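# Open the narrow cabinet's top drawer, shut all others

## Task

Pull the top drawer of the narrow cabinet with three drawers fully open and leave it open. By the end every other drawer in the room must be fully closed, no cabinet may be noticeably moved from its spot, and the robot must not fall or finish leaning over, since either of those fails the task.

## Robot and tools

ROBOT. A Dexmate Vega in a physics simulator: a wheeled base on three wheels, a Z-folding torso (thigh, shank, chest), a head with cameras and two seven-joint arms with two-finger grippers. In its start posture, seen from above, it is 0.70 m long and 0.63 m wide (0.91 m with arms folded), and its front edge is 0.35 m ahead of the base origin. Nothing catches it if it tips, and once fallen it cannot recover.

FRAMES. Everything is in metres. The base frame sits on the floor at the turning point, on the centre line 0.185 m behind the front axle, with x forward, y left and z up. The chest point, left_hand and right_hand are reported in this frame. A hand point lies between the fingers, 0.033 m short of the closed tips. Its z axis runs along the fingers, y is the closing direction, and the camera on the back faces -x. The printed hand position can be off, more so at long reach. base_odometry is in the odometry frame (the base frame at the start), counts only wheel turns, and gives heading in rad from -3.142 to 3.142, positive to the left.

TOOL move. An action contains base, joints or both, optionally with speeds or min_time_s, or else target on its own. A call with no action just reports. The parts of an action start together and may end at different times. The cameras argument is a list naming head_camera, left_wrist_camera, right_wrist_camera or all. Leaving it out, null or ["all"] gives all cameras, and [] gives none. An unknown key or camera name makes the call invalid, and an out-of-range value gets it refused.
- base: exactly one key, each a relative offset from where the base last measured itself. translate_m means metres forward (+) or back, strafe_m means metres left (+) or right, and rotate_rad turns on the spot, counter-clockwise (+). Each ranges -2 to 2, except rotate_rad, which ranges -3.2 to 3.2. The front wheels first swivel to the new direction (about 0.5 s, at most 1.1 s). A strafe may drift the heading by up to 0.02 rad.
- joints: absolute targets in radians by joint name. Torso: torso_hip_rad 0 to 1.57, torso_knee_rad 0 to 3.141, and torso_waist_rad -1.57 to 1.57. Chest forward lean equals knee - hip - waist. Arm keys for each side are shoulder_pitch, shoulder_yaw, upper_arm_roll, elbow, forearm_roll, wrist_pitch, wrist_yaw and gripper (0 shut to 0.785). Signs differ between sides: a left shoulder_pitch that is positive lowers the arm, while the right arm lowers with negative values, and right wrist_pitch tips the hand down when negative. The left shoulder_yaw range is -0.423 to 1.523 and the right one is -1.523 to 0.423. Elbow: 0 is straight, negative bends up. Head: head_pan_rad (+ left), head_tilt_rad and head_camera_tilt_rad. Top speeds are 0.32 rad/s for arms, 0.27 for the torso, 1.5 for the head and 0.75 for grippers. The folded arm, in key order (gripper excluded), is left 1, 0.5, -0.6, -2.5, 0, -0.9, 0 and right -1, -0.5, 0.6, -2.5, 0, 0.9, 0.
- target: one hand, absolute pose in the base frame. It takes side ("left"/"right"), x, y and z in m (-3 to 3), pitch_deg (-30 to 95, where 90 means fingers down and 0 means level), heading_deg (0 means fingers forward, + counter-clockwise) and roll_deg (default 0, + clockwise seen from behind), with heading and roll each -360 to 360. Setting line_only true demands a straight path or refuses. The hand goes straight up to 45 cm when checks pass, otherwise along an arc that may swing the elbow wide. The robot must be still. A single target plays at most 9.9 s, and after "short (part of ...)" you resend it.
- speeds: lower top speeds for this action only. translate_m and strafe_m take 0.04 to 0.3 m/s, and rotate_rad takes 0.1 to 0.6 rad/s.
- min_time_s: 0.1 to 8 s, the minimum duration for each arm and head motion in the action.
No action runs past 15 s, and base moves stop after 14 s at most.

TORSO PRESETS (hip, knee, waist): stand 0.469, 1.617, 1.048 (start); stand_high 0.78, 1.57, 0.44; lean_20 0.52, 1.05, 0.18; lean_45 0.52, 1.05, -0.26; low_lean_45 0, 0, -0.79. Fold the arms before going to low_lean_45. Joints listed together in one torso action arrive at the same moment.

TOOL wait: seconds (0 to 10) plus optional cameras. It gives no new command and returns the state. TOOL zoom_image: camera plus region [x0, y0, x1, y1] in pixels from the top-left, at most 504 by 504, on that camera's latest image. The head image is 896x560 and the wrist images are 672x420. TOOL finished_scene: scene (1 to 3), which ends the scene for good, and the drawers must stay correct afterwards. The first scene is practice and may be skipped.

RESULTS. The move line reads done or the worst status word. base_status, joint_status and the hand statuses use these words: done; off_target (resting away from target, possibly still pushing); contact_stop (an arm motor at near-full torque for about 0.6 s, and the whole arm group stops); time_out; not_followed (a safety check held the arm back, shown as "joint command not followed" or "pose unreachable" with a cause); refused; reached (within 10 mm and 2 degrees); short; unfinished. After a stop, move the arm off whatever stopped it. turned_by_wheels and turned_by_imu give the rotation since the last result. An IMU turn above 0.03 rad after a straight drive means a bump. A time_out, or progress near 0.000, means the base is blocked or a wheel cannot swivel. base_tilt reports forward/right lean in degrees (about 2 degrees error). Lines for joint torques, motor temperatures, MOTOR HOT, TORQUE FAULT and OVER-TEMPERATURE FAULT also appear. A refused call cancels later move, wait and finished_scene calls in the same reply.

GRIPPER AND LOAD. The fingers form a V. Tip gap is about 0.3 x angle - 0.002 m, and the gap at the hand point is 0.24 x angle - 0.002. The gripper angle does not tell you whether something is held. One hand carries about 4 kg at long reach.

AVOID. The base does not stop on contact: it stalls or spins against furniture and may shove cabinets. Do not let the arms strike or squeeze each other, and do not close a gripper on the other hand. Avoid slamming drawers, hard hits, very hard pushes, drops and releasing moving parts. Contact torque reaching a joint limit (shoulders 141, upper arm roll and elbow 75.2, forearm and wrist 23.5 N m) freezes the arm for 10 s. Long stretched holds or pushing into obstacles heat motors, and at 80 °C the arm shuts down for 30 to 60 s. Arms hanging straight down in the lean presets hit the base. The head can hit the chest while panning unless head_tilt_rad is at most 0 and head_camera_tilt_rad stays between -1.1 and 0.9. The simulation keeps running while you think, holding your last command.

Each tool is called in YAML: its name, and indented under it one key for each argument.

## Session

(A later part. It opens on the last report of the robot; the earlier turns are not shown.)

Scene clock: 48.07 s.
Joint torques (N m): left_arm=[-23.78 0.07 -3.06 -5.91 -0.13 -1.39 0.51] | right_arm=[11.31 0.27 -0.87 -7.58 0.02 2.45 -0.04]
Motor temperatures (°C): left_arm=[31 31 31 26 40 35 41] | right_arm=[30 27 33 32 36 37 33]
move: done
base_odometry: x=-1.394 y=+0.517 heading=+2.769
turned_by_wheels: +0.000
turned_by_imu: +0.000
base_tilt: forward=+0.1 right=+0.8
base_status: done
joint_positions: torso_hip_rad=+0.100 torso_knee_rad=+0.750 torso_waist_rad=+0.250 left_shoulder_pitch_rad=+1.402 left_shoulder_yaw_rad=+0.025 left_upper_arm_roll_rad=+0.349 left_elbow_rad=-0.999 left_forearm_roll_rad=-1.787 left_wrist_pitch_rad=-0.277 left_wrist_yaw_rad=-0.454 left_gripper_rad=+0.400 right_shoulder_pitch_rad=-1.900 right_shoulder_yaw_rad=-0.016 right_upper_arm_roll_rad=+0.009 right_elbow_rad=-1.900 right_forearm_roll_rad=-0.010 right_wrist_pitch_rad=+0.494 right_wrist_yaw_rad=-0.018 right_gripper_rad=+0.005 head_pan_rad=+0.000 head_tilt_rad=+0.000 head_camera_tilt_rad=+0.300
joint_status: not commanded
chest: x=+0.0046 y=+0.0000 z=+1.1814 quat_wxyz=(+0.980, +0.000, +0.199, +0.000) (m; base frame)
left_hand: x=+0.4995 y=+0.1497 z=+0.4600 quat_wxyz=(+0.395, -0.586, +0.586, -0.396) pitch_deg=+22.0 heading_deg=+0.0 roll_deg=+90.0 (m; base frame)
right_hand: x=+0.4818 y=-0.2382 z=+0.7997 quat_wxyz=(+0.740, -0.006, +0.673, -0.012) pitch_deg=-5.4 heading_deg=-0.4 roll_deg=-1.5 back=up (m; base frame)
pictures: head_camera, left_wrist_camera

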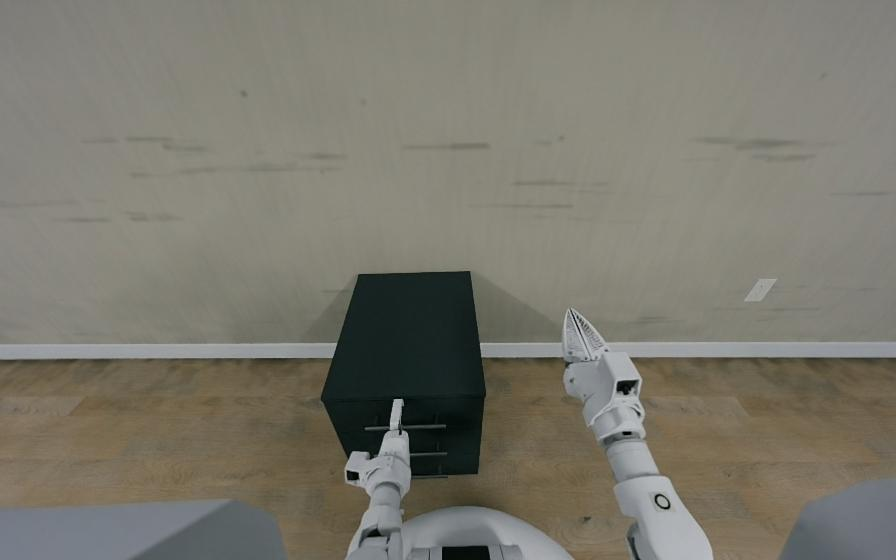

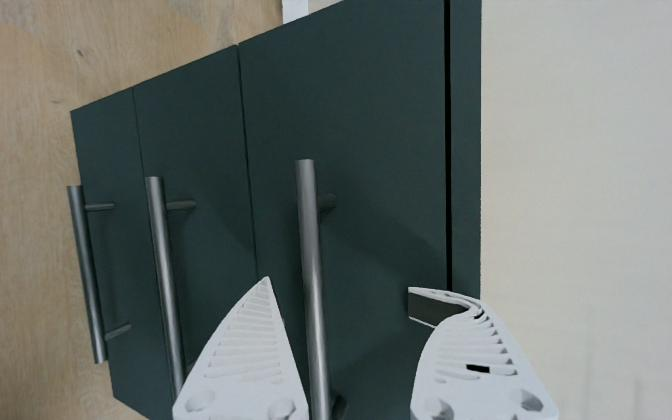

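move:
  base: {"translate_m":-0.015}
  cameras: []

move:
  joints: {"left_gripper_rad":0.0}
  cameras: ["left_wrist_camera"]

move:
  base: {"translate_m":-0.2}
  speeds: {"translate_m":0.1}
  cameras: ["head_camera","left_wrist_camera"]

Scene clock: 49.20 s.
Joint torques (N m): left_arm=[-19.81 -0.59 -3.25 -7.16 1.23 -0.38 -2.13] | right_arm=[10.9 -0.47 -0.55 -7.97 0.04 2.53 -0.03]
Motor temperatures (°C): left_arm=[31 31 31 26 40 35 41] | right_arm=[30 27 33 32 36 37 33]
move: done
base_odometry: x=-1.380 y=+0.511 heading=+2.768
turned_by_wheels: -0.001
turned_by_imu: +0.000
base_tilt: forward=+0.1 right=+0.8
base_status: done
joint_positions: torso_hip_rad=+0.100 torso_knee_rad=+0.750 torso_waist_rad=+0.250 left_shoulder_pitch_rad=+1.402 left_shoulder_yaw_rad=+0.025 left_upper_arm_roll_rad=+0.349 left_elbow_rad=-0.999 left_forearm_roll_rad=-1.787 left_wrist_pitch_rad=-0.277 left_wrist_yaw_rad=-0.453 left_gripper_rad=+0.400 right_shoulder_pitch_rad=-1.900 right_shoulder_yaw_rad=-0.016 right_upper_arm_roll_rad=+0.009 right_elbow_rad=-1.900 right_forearm_roll_rad=-0.010 right_wrist_pitch_rad=+0.494 right_wrist_yaw_rad=-0.018 right_gripper_rad=+0.005 head_pan_rad=+0.000 head_tilt_rad=+0.000 head_camera_tilt_rad=+0.300
joint_status: not commanded
chest: x=+0.0048 y=+0.0000 z=+1.1814 quat_wxyz=(+0.980, +0.000, +0.199, +0.000) (m; base frame)
left_hand: x=+0.4994 y=+0.1498 z=+0.4594 quat_wxyz=(+0.395, -0.586, +0.586, -0.395) pitch_deg=+22.1 heading_deg=+0.0 roll_deg=+90.0 (m; base frame)
right_hand: x=+0.4819 y=-0.2382 z=+0.7995 quat_wxyz=(+0.739, -0.006, +0.673, -0.012) pitch_deg=-5.4 heading_deg=-0.4 roll_deg=-1.5 back=up (m; base frame)
pictures: none
No camera images: "cameras" was empty.

Scene clock: 50.17 s.
Joint torques (N m): left_arm=[-19.66 -1.78 -3.43 -13.77 3.9 -0.58 -7.11] | right_arm=[11.58 -2.34 -0.71 -7.57 -0.05 2.91 0.05]
Motor temperatures (°C): left_arm=[31 31 31 26 40 35 41] | right_arm=[30 27 33 32 36 37 33]
move: done
base_odometry: x=-1.380 y=+0.511 heading=+2.768
turned_by_wheels: +0.000
turned_by_imu: +0.000
base_tilt: forward=+0.1 right=+0.7
base_status: not commanded
joint_positions: torso_hip_rad=+0.100 torso_knee_rad=+0.750 torso_waist_rad=+0.250 left_shoulder_pitch_rad=+1.402 left_shoulder_yaw_rad=+0.025 left_upper_arm_roll_rad=+0.349 left_elbow_rad=-0.999 left_forearm_roll_rad=-1.788 left_wrist_pitch_rad=-0.278 left_wrist_yaw_rad=-0.451 left_gripper_rad=+0.000 right_shoulder_pitch_rad=-1.900 right_shoulder_yaw_rad=-0.016 right_upper_arm_roll_rad=+0.009 right_elbow_rad=-1.900 right_forearm_roll_rad=-0.010 right_wrist_pitch_rad=+0.494 right_wrist_yaw_rad=-0.018 right_gripper_rad=+0.005 head_pan_rad=+0.000 head_tilt_rad=+0.000 head_camera_tilt_rad=+0.300
joint_status: all done
chest: x=+0.0052 y=+0.0000 z=+1.1814 quat_wxyz=(+0.980, +0.000, +0.199, +0.000) (m; base frame)
left_hand: x=+0.4989 y=+0.1500 z=+0.4582 quat_wxyz=(+0.394, -0.587, +0.587, -0.394) pitch_deg=+22.3 heading_deg=+0.0 roll_deg=+90.0 (m; base frame)
right_hand: x=+0.4821 y=-0.2382 z=+0.7992 quat_wxyz=(+0.739, -0.006, +0.673, -0.012) pitch_deg=-5.3 heading_deg=-0.4 roll_deg=-1.5 back=up (m; base frame)
pictures: left_wrist_camera

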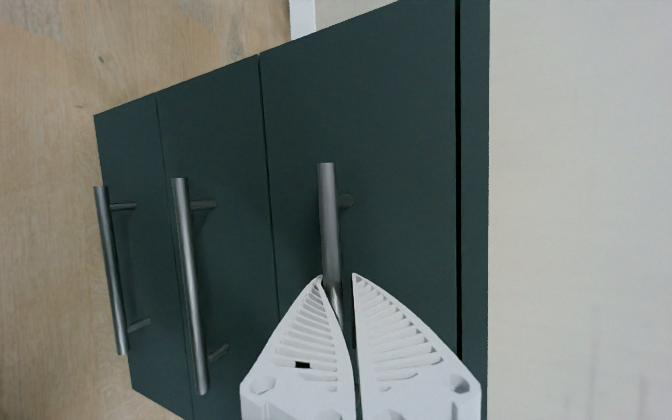

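Scene clock: 53.17 s.
Joint torques (N m): left_arm=[-11.88 -0.99 -2.45 -6.92 1.23 -0.16 -1.25] | right_arm=[10.88 -0.68 -0.62 -8.13 0.07 3.32 0]
Motor temperatures (°C): left_arm=[31 31 31 26 40 35 41] | right_arm=[30 27 33 32 36 37 33]
move: done
base_odometry: x=-1.194 y=+0.438 heading=+2.768
turned_by_wheels: +0.000
turned_by_imu: +0.001
base_tilt: forward=+0.1 right=+0.7
base_status: done
joint_positions: torso_hip_rad=+0.100 torso_knee_rad=+0.750 torso_waist_rad=+0.250 left_shoulder_pitch_rad=+1.402 left_shoulder_yaw_rad=+0.025 left_upper_arm_roll_rad=+0.349 left_elbow_rad=-1.000 left_forearm_roll_rad=-1.787 left_wrist_pitch_rad=-0.278 left_wrist_yaw_rad=-0.453 left_gripper_rad=+0.000 right_shoulder_pitch_rad=-1.900 right_shoulder_yaw_rad=-0.016 right_upper_arm_roll_rad=+0.009 right_elbow_rad=-1.900 right_forearm_roll_rad=-0.010 right_wrist_pitch_rad=+0.494 right_wrist_yaw_rad=-0.018 right_gripper_rad=+0.005 head_pan_rad=+0.000 head_tilt_rad=+0.000 head_camera_tilt_rad=+0.300
joint_status: not commanded
chest: x=+0.0048 y=+0.0000 z=+1.1814 quat_wxyz=(+0.980, +0.000, +0.199, +0.000) (m; base frame)
left_hand: x=+0.4997 y=+0.1499 z=+0.4597 quat_wxyz=(+0.395, -0.586, +0.586, -0.395) pitch_deg=+22.0 heading_deg=+0.0 roll_deg=+90.0 (m; base frame)
right_hand: x=+0.4819 y=-0.2382 z=+0.7995 quat_wxyz=(+0.739, -0.006, +0.673, -0.012) pitch_deg=-5.4 heading_deg=-0.4 roll_deg=-1.5 back=up (m; base frame)
pictures: head_camera, left_wrist_camera

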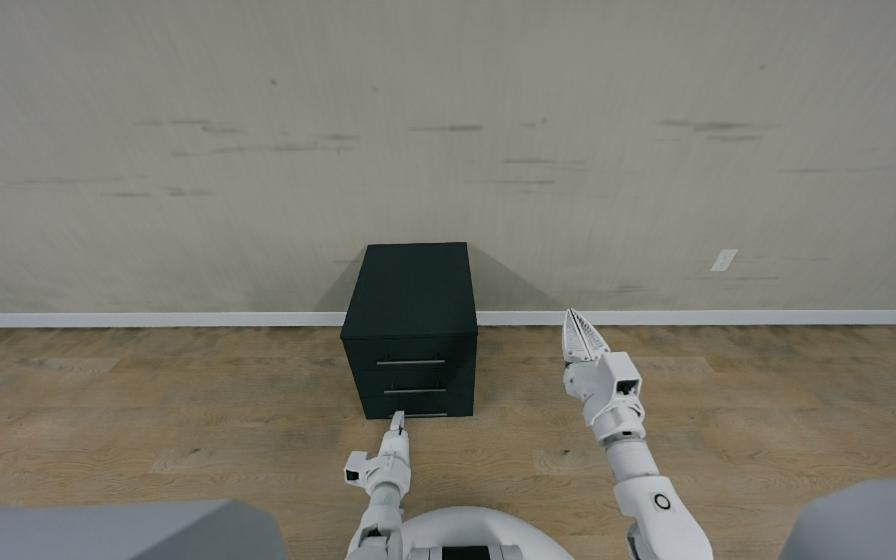

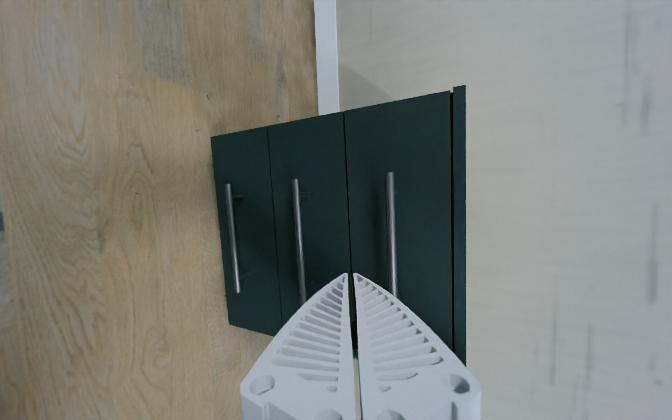

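move:
  target: {"side":"left","x":0.5,"y":0.15,"z":0.438,"pitch_deg":22,"heading_deg":0,"roll_deg":90}
  cameras: []

move:
  base: {"translate_m":0.14}
  joints: {"left_gripper_rad":0.22}
  cameras: ["left_wrist_camera"]

move:
  base: {"translate_m":0.07}
  speeds: {"translate_m":0.06}
  cameras: ["left_wrist_camera"]

Scene clock: 56.20 s.
Joint torques (N m): left_arm=[-13.95 -5.11 -3.26 -3.92 0.81 -0.6 -1.29] | right_arm=[10.71 -0.38 -1.1 -7.86 -0.09 2.75 -0.01]
Motor temperatures (°C): left_arm=[31 31 31 26 40 35 41] | right_arm=[30 27 33 32 36 37 33]
move: done
base_odometry: x=-1.194 y=+0.438 heading=+2.768
turned_by_wheels: +0.000
turned_by_imu: +0.000
base_tilt: forward=+0.1 right=+0.7
base_status: not commanded
joint_positions: torso_hip_rad=+0.100 torso_knee_rad=+0.750 torso_waist_rad=+0.250 left_shoulder_pitch_rad=+1.304 left_shoulder_yaw_rad=-0.010 left_upper_arm_roll_rad=+0.344 left_elbow_rad=-0.777 left_forearm_roll_rad=-1.814 left_wrist_pitch_rad=-0.246 left_wrist_yaw_rad=-0.572 left_gripper_rad=+0.000 right_shoulder_pitch_rad=-1.900 right_shoulder_yaw_rad=-0.016 right_upper_arm_roll_rad=+0.009 right_elbow_rad=-1.900 right_forearm_roll_rad=-0.010 right_wrist_pitch_rad=+0.494 right_wrist_yaw_rad=-0.018 right_gripper_rad=+0.005 head_pan_rad=+0.000 head_tilt_rad=+0.000 head_camera_tilt_rad=+0.300
joint_status: not commanded
chest: x=+0.0048 y=+0.0000 z=+1.1814 quat_wxyz=(+0.980, +0.000, +0.199, +0.000) (m; base frame)
left_hand: x=+0.4998 y=+0.1500 z=+0.4381 quat_wxyz=(+0.395, -0.586, +0.586, -0.395) pitch_deg=+22.0 heading_deg=+0.0 roll_deg=-90.0 (m; base frame)
left_hand_status: reached (straight line, planned for 1.0 s): 0 mm and 0.0 deg off.
right_hand: x=+0.4819 y=-0.2382 z=+0.7995 quat_wxyz=(+0.739, -0.006, +0.673, -0.012) pitch_deg=-5.4 heading_deg=-0.4 roll_deg=-1.5 back=up (m; base frame)
pictures: none
No camera images: "cameras" was empty.

Scene clock: 58.10 s.
Joint torques (N m): left_arm=[-12.67 -4.93 -3.49 -3.22 0.75 -0.17 -1.51] | right_arm=[11.64 -0.54 -1.26 -7.97 0.12 3.84 0.11]
Motor temperatures (°C): left_arm=[31 31 31 26 40 35 41] | right_arm=[30 27 33 32 36 37 33]
move: done
base_odometry: x=-1.324 y=+0.489 heading=+2.767
turned_by_wheels: -0.001
turned_by_imu: -0.001
base_tilt: forward=+0.1 right=+0.8
base_status: done
joint_positions: torso_hip_rad=+0.100 torso_knee_rad=+0.750 torso_waist_rad=+0.250 left_shoulder_pitch_rad=+1.303 left_shoulder_yaw_rad=-0.010 left_upper_arm_roll_rad=+0.344 left_elbow_rad=-0.773 left_forearm_roll_rad=-1.814 left_wrist_pitch_rad=-0.245 left_wrist_yaw_rad=-0.574 left_gripper_rad=+0.220 right_shoulder_pitch_rad=-1.900 right_shoulder_yaw_rad=-0.016 right_upper_arm_roll_rad=+0.009 right_elbow_rad=-1.900 right_forearm_roll_rad=-0.010 right_wrist_pitch_rad=+0.494 right_wrist_yaw_rad=-0.018 right_gripper_rad=+0.005 head_pan_rad=+0.000 head_tilt_rad=+0.000 head_camera_tilt_rad=+0.300
joint_status: all done
chest: x=+0.0049 y=+0.0000 z=+1.1814 quat_wxyz=(+0.980, +0.000, +0.199, +0.000) (m; base frame)
left_hand: x=+0.4998 y=+0.1500 z=+0.4378 quat_wxyz=(+0.395, -0.586, +0.586, -0.395) pitch_deg=+22.0 heading_deg=+0.0 roll_deg=-90.0 (m; base frame)
right_hand: x=+0.4820 y=-0.2382 z=+0.7995 quat_wxyz=(+0.739, -0.006, +0.673, -0.012) pitch_deg=-5.4 heading_deg=-0.4 roll_deg=-1.5 back=up (m; base frame)
pictures: left_wrist_camera

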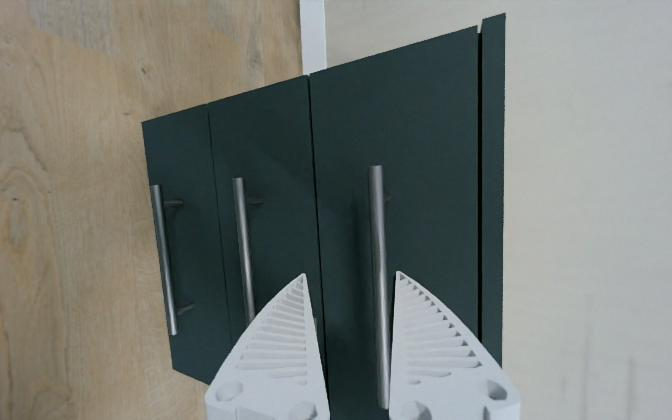

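Scene clock: 59.90 s.
Joint torques (N m): left_arm=[-15.63 -6.14 -3.28 -5.53 0.6 -0.23 -0.48] | right_arm=[11.33 -0.84 -0.91 -8.47 -0.04 3.07 -0.01]
Motor temperatures (°C): left_arm=[31 31 31 26 40 35 41] | right_arm=[30 27 33 32 36 37 33]
move: done
base_odometry: x=-1.389 y=+0.515 heading=+2.767
turned_by_wheels: -0.001
turned_by_imu: -0.001
base_tilt: forward=+0.1 right=+0.8
base_status: done
joint_positions: torso_hip_rad=+0.100 torso_knee_rad=+0.750 torso_waist_rad=+0.250 left_shoulder_pitch_rad=+1.303 left_shoulder_yaw_rad=-0.010 left_upper_arm_roll_rad=+0.344 left_elbow_rad=-0.773 left_forearm_roll_rad=-1.814 left_wrist_pitch_rad=-0.245 left_wrist_yaw_rad=-0.574 left_gripper_rad=+0.220 right_shoulder_pitch_rad=-1.900 right_shoulder_yaw_rad=-0.016 right_upper_arm_roll_rad=+0.009 right_elbow_rad=-1.900 right_forearm_roll_rad=-0.010 right_wrist_pitch_rad=+0.494 right_wrist_yaw_rad=-0.018 right_gripper_rad=+0.005 head_pan_rad=+0.000 head_tilt_rad=+0.000 head_camera_tilt_rad=+0.300
joint_status: not commanded
chest: x=+0.0048 y=+0.0000 z=+1.1814 quat_wxyz=(+0.980, +0.000, +0.199, +0.000) (m; base frame)
left_hand: x=+0.4997 y=+0.1500 z=+0.4379 quat_wxyz=(+0.395, -0.586, +0.586, -0.395) pitch_deg=+22.0 heading_deg=+0.0 roll_deg=-90.0 (m; base frame)
right_hand: x=+0.4819 y=-0.2382 z=+0.7995 quat_wxyz=(+0.739, -0.006, +0.673, -0.012) pitch_deg=-5.4 heading_deg=-0.4 roll_deg=-1.5 back=up (m; base frame)
pictures: left_wrist_camera

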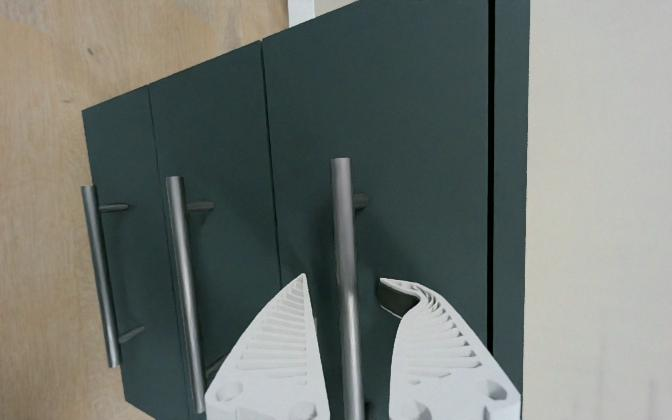

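move:
  joints: {"left_gripper_rad":0.0}
  cameras: ["left_wrist_camera"]

move:
  base: {"translate_m":-0.12}
  speeds: {"translate_m":0.06}
  cameras: ["head_camera","left_wrist_camera"]

Scene clock: 60.83 s.
Joint torques (N m): left_arm=[-16.41 -4.44 -3.88 -6.81 1.21 -0.4 -1.7] | right_arm=[9.67 -0.75 -0.95 -8.29 0.05 2.74 0.03]
Motor temperatures (°C): left_arm=[31 31 31 26 40 35 41] | right_arm=[30 27 33 32 36 37 33]
move: done
base_odometry: x=-1.389 y=+0.515 heading=+2.767
turned_by_wheels: +0.000
turned_by_imu: +0.000
base_tilt: forward=+0.0 right=+0.8
base_status: not commanded
joint_positions: torso_hip_rad=+0.100 torso_knee_rad=+0.750 torso_waist_rad=+0.250 left_shoulder_pitch_rad=+1.303 left_shoulder_yaw_rad=-0.010 left_upper_arm_roll_rad=+0.344 left_elbow_rad=-0.773 left_forearm_roll_rad=-1.814 left_wrist_pitch_rad=-0.245 left_wrist_yaw_rad=-0.574 left_gripper_rad=+0.000 right_shoulder_pitch_rad=-1.900 right_shoulder_yaw_rad=-0.016 right_upper_arm_roll_rad=+0.009 right_elbow_rad=-1.900 right_forearm_roll_rad=-0.010 right_wrist_pitch_rad=+0.494 right_wrist_yaw_rad=-0.018 right_gripper_rad=+0.005 head_pan_rad=+0.000 head_tilt_rad=+0.000 head_camera_tilt_rad=+0.300
joint_status: all done
chest: x=+0.0048 y=+0.0000 z=+1.1814 quat_wxyz=(+0.980, +0.000, +0.199, +0.000) (m; base frame)
left_hand: x=+0.4996 y=+0.1500 z=+0.4376 quat_wxyz=(+0.395, -0.586, +0.586, -0.395) pitch_deg=+22.1 heading_deg=+0.0 roll_deg=-90.0 (m; base frame)
right_hand: x=+0.4819 y=-0.2382 z=+0.7995 quat_wxyz=(+0.739, -0.006, +0.673, -0.012) pitch_deg=-5.4 heading_deg=-0.4 roll_deg=-1.5 back=up (m; base frame)
pictures: left_wrist_camera

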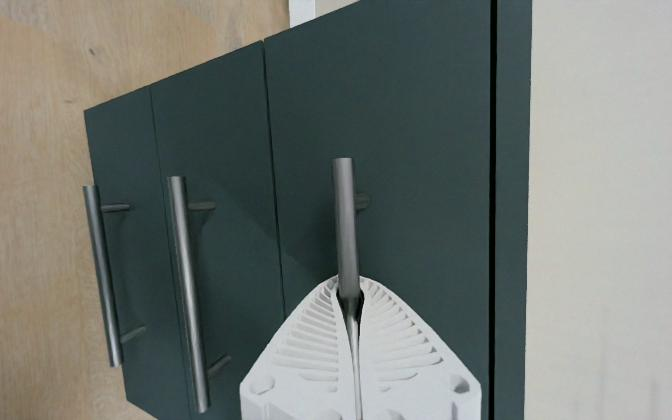

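Scene clock: 63.50 s.
Joint torques (N m): left_arm=[-7.87 -4.52 -2.76 -3.27 0.55 -0.79 -1.25] | right_arm=[11.34 -0.04 -0.81 -7.99 -0.03 4 0.02]
Motor temperatures (°C): left_arm=[31 31 31 26 40 35 41] | right_arm=[30 27 33 32 36 37 33]
move: done
base_odometry: x=-1.278 y=+0.471 heading=+2.768
turned_by_wheels: +0.001
turned_by_imu: +0.003
base_tilt: forward=+0.1 right=+0.7
base_status: done
joint_positions: torso_hip_rad=+0.100 torso_knee_rad=+0.750 torso_waist_rad=+0.250 left_shoulder_pitch_rad=+1.302 left_shoulder_yaw_rad=-0.010 left_upper_arm_roll_rad=+0.344 left_elbow_rad=-0.773 left_forearm_roll_rad=-1.814 left_wrist_pitch_rad=-0.245 left_wrist_yaw_rad=-0.574 left_gripper_rad=+0.000 right_shoulder_pitch_rad=-1.900 right_shoulder_yaw_rad=-0.016 right_upper_arm_roll_rad=+0.009 right_elbow_rad=-1.900 right_forearm_roll_rad=-0.010 right_wrist_pitch_rad=+0.494 right_wrist_yaw_rad=-0.018 right_gripper_rad=+0.005 head_pan_rad=+0.000 head_tilt_rad=+0.000 head_camera_tilt_rad=+0.300
joint_status: not commanded
chest: x=+0.0048 y=+0.0000 z=+1.1814 quat_wxyz=(+0.980, +0.000, +0.199, +0.000) (m; base frame)
left_hand: x=+0.5000 y=+0.1499 z=+0.4379 quat_wxyz=(+0.395, -0.586, +0.586, -0.395) pitch_deg=+22.0 heading_deg=+0.0 roll_deg=+90.0 (m; base frame)
right_hand: x=+0.4819 y=-0.2382 z=+0.7995 quat_wxyz=(+0.739, -0.006, +0.673, -0.012) pitch_deg=-5.4 heading_deg=-0.4 roll_deg=-1.5 back=up (m; base frame)
pictures: head_camera, left_wrist_camera

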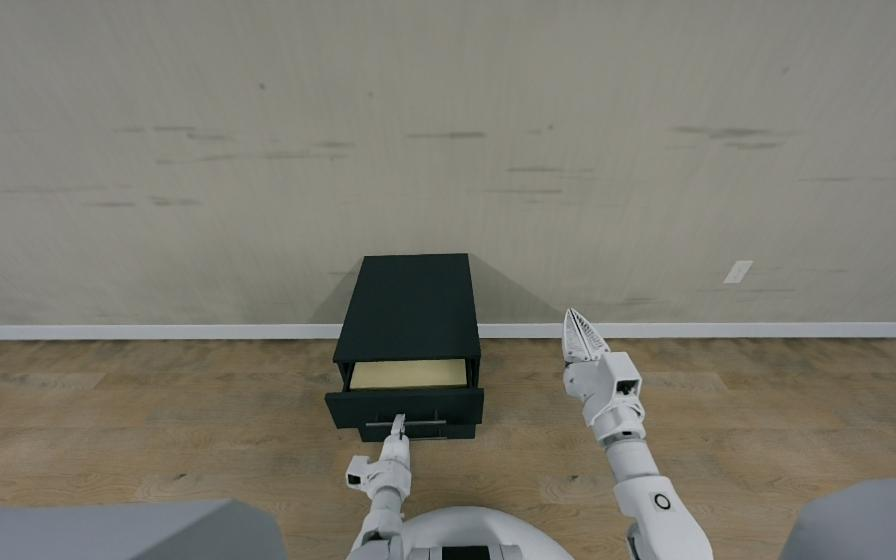

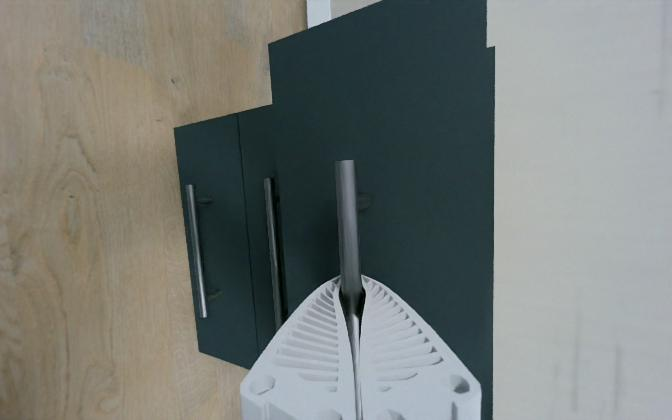

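Opening. Continue until it stops.

move:
  base: {"translate_m":-0.2}
  speeds: {"translate_m":0.08}
  cameras: ["head_camera","left_wrist_camera"]

move:
  base: {"translate_m":-0.09}
  speeds: {"translate_m":0.05}
  cameras: ["head_camera","left_wrist_camera"]

Scene clock: 66.97 s.
Joint torques (N m): left_arm=[-6.47 -3.95 -2.84 -3.65 0.4 -0.63 -1.16] | right_arm=[10.44 -0.35 -1.17 -8 -0.07 3.72 -0.04]
Motor temperatures (°C): left_arm=[31 31 31 26 40 35 41] | right_arm=[30 27 33 32 36 37 33]
move: done
base_odometry: x=-1.091 y=+0.398 heading=+2.767
turned_by_wheels: -0.001
turned_by_imu: -0.002
base_tilt: forward=+0.0 right=+0.8
base_status: done
joint_positions: torso_hip_rad=+0.100 torso_knee_rad=+0.750 torso_waist_rad=+0.250 left_shoulder_pitch_rad=+1.302 left_shoulder_yaw_rad=-0.010 left_upper_arm_roll_rad=+0.344 left_elbow_rad=-0.773 left_forearm_roll_rad=-1.814 left_wrist_pitch_rad=-0.245 left_wrist_yaw_rad=-0.574 left_gripper_rad=+0.000 right_shoulder_pitch_rad=-1.900 right_shoulder_yaw_rad=-0.016 right_upper_arm_roll_rad=+0.009 right_elbow_rad=-1.900 right_forearm_roll_rad=-0.010 right_wrist_pitch_rad=+0.494 right_wrist_yaw_rad=-0.018 right_gripper_rad=+0.005 head_pan_rad=+0.000 head_tilt_rad=+0.000 head_camera_tilt_rad=+0.300
joint_status: not commanded
chest: x=+0.0048 y=+0.0000 z=+1.1814 quat_wxyz=(+0.980, +0.000, +0.199, +0.000) (m; base frame)
left_hand: x=+0.5000 y=+0.1499 z=+0.4380 quat_wxyz=(+0.395, -0.586, +0.586, -0.395) pitch_deg=+22.0 heading_deg=+0.0 roll_deg=+90.0 (m; base frame)
right_hand: x=+0.4819 y=-0.2382 z=+0.7995 quat_wxyz=(+0.739, -0.006, +0.673, -0.012) pitch_deg=-5.4 heading_deg=-0.4 roll_deg=-1.5 back=up (m; base frame)
pictures: head_camera, left_wrist_camera

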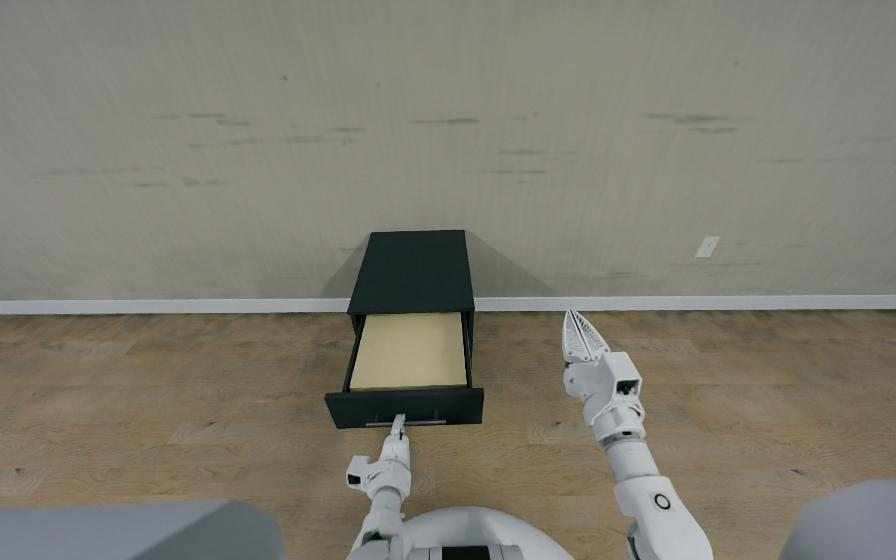

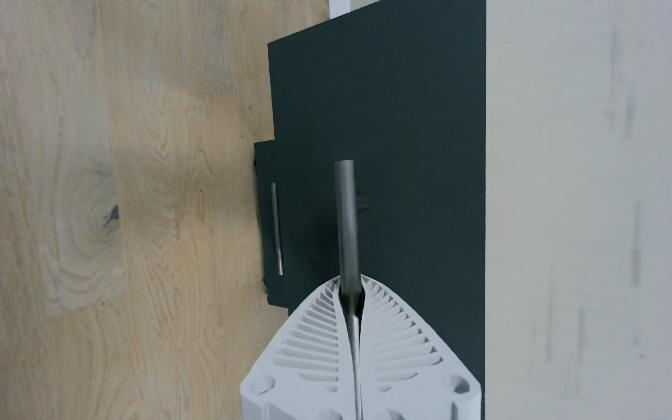

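Scene clock: 69.57 s.
Joint torques (N m): left_arm=[3.46 -1.99 -2.36 4.62 -0.62 -0.51 1.96] | right_arm=[10.55 -1.22 -0.94 -7.91 0.03 2.47 0.09]
Motor temperatures (°C): left_arm=[31 31 31 26 40 35 41] | right_arm=[30 27 33 32 36 37 33]
move: done
base_odometry: x=-1.008 y=+0.365 heading=+2.766
turned_by_wheels: -0.001
turned_by_imu: -0.001
base_tilt: forward=+0.0 right=+0.8
base_status: done
joint_positions: torso_hip_rad=+0.100 torso_knee_rad=+0.750 torso_waist_rad=+0.250 left_shoulder_pitch_rad=+1.302 left_shoulder_yaw_rad=-0.010 left_upper_arm_roll_rad=+0.344 left_elbow_rad=-0.773 left_forearm_roll_rad=-1.814 left_wrist_pitch_rad=-0.245 left_wrist_yaw_rad=-0.575 left_gripper_rad=+0.000 right_shoulder_pitch_rad=-1.900 right_shoulder_yaw_rad=-0.016 right_upper_arm_roll_rad=+0.009 right_elbow_rad=-1.900 right_forearm_roll_rad=-0.010 right_wrist_pitch_rad=+0.494 right_wrist_yaw_rad=-0.018 right_gripper_rad=+0.005 head_pan_rad=+0.000 head_tilt_rad=+0.000 head_camera_tilt_rad=+0.300
joint_status: not commanded
chest: x=+0.0047 y=+0.0000 z=+1.1814 quat_wxyz=(+0.980, +0.000, +0.199, +0.000) (m; base frame)
left_hand: x=+0.5007 y=+0.1498 z=+0.4390 quat_wxyz=(+0.396, -0.586, +0.586, -0.396) pitch_deg=+21.9 heading_deg=+0.0 roll_deg=+90.0 (m; base frame)
right_hand: x=+0.4819 y=-0.2382 z=+0.7997 quat_wxyz=(+0.739, -0.006, +0.673, -0.012) pitch_deg=-5.4 heading_deg=-0.4 roll_deg=-1.5 back=up (m; base frame)
pictures: head_camera, left_wrist_camera

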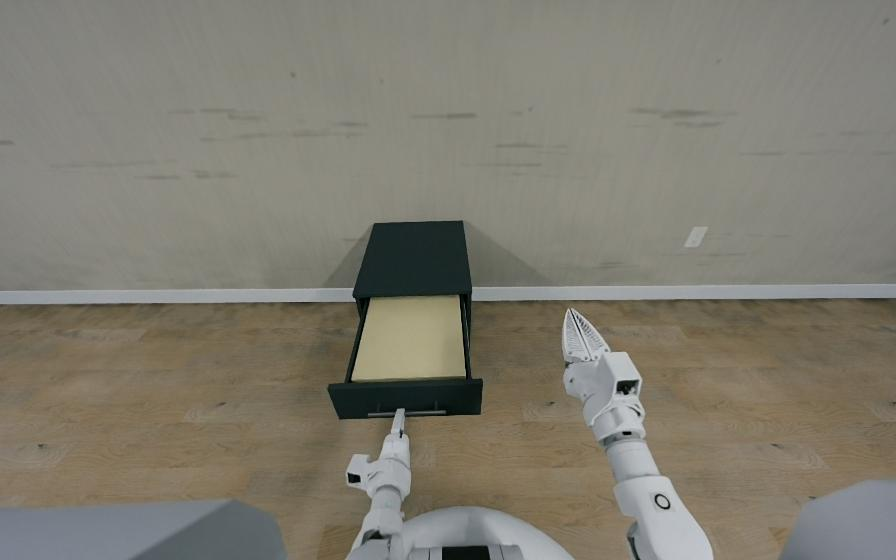

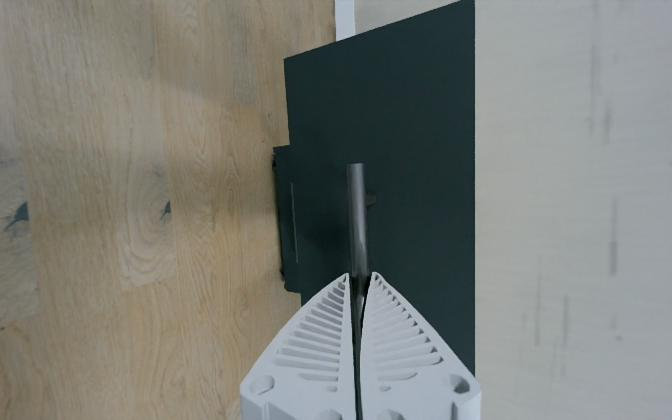

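move:
  joints: {"left_gripper_rad":0.25}
  cameras: []

move:
  base: {"translate_m":-0.15}
  cameras: ["head_camera"]

Scene clock: 70.63 s.
Joint torques (N m): left_arm=[-3.28 -4.15 -1.63 -3.09 0.75 -0.4 -0.97] | right_arm=[10.45 -2.12 -0.98 -9.23 -0.08 2.79 0.07]
Motor temperatures (°C): left_arm=[31 31 31 26 40 35 41] | right_arm=[30 27 33 32 36 37 33]
move: done
base_odometry: x=-1.008 y=+0.365 heading=+2.766
turned_by_wheels: +0.000
turned_by_imu: +0.000
base_tilt: forward=+0.0 right=+0.8
base_status: not commanded
joint_positions: torso_hip_rad=+0.100 torso_knee_rad=+0.750 torso_waist_rad=+0.250 left_shoulder_pitch_rad=+1.302 left_shoulder_yaw_rad=-0.010 left_upper_arm_roll_rad=+0.344 left_elbow_rad=-0.773 left_forearm_roll_rad=-1.814 left_wrist_pitch_rad=-0.245 left_wrist_yaw_rad=-0.574 left_gripper_rad=+0.250 right_shoulder_pitch_rad=-1.900 right_shoulder_yaw_rad=-0.016 right_upper_arm_roll_rad=+0.009 right_elbow_rad=-1.900 right_forearm_roll_rad=-0.010 right_wrist_pitch_rad=+0.494 right_wrist_yaw_rad=-0.018 right_gripper_rad=+0.005 head_pan_rad=+0.000 head_tilt_rad=+0.000 head_camera_tilt_rad=+0.300
joint_status: all done
chest: x=+0.0047 y=+0.0000 z=+1.1814 quat_wxyz=(+0.980, +0.000, +0.199, +0.000) (m; base frame)
left_hand: x=+0.5001 y=+0.1499 z=+0.4381 quat_wxyz=(+0.395, -0.586, +0.586, -0.395) pitch_deg=+22.0 heading_deg=+0.0 roll_deg=-90.0 (m; base frame)
right_hand: x=+0.4819 y=-0.2382 z=+0.7996 quat_wxyz=(+0.739, -0.006, +0.673, -0.012) pitch_deg=-5.4 heading_deg=-0.4 roll_deg=-1.5 back=up (m; base frame)
pictures: none
No camera images: "cameras" was empty.

Scene clock: 72.63 s.
Joint torques (N m): left_arm=[-4.81 -4.02 -3.09 -5.67 0.6 -0.18 -1.04] | right_arm=[10.11 -1.38 -1.12 -7.76 -0.03 3.52 -0.09]
Motor temperatures (°C): left_arm=[31 31 31 26 40 35 41] | right_arm=[30 27 33 32 36 37 33]
move: done
base_odometry: x=-0.868 y=+0.310 heading=+2.765
turned_by_wheels: -0.001
turned_by_imu: +0.000
base_tilt: forward=+0.0 right=+0.8
base_status: done
joint_positions: torso_hip_rad=+0.100 torso_knee_rad=+0.750 torso_waist_rad=+0.250 left_shoulder_pitch_rad=+1.302 left_shoulder_yaw_rad=-0.010 left_upper_arm_roll_rad=+0.344 left_elbow_rad=-0.773 left_forearm_roll_rad=-1.814 left_wrist_pitch_rad=-0.245 left_wrist_yaw_rad=-0.574 left_gripper_rad=+0.250 right_shoulder_pitch_rad=-1.900 right_shoulder_yaw_rad=-0.016 right_upper_arm_roll_rad=+0.009 right_elbow_rad=-1.900 right_forearm_roll_rad=-0.010 right_wrist_pitch_rad=+0.494 right_wrist_yaw_rad=-0.018 right_gripper_rad=+0.005 head_pan_rad=+0.000 head_tilt_rad=+0.000 head_camera_tilt_rad=+0.300
joint_status: not commanded
chest: x=+0.0048 y=+0.0000 z=+1.1814 quat_wxyz=(+0.980, +0.000, +0.199, +0.000) (m; base frame)
left_hand: x=+0.5000 y=+0.1500 z=+0.4380 quat_wxyz=(+0.395, -0.586, +0.586, -0.395) pitch_deg=+22.0 heading_deg=+0.0 roll_deg=-90.0 (m; base frame)
right_hand: x=+0.4819 y=-0.2382 z=+0.7996 quat_wxyz=(+0.739, -0.006, +0.673, -0.012) pitch_deg=-5.4 heading_deg=-0.4 roll_deg=-1.5 back=up (m; base frame)
pictures: head_camera

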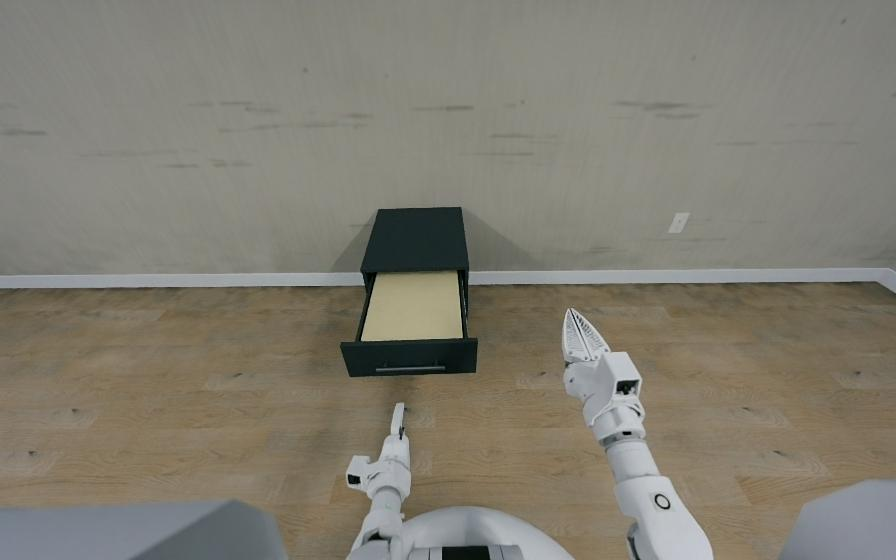

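finished_scene:
  scene: 2

The scene is finished: the task was done.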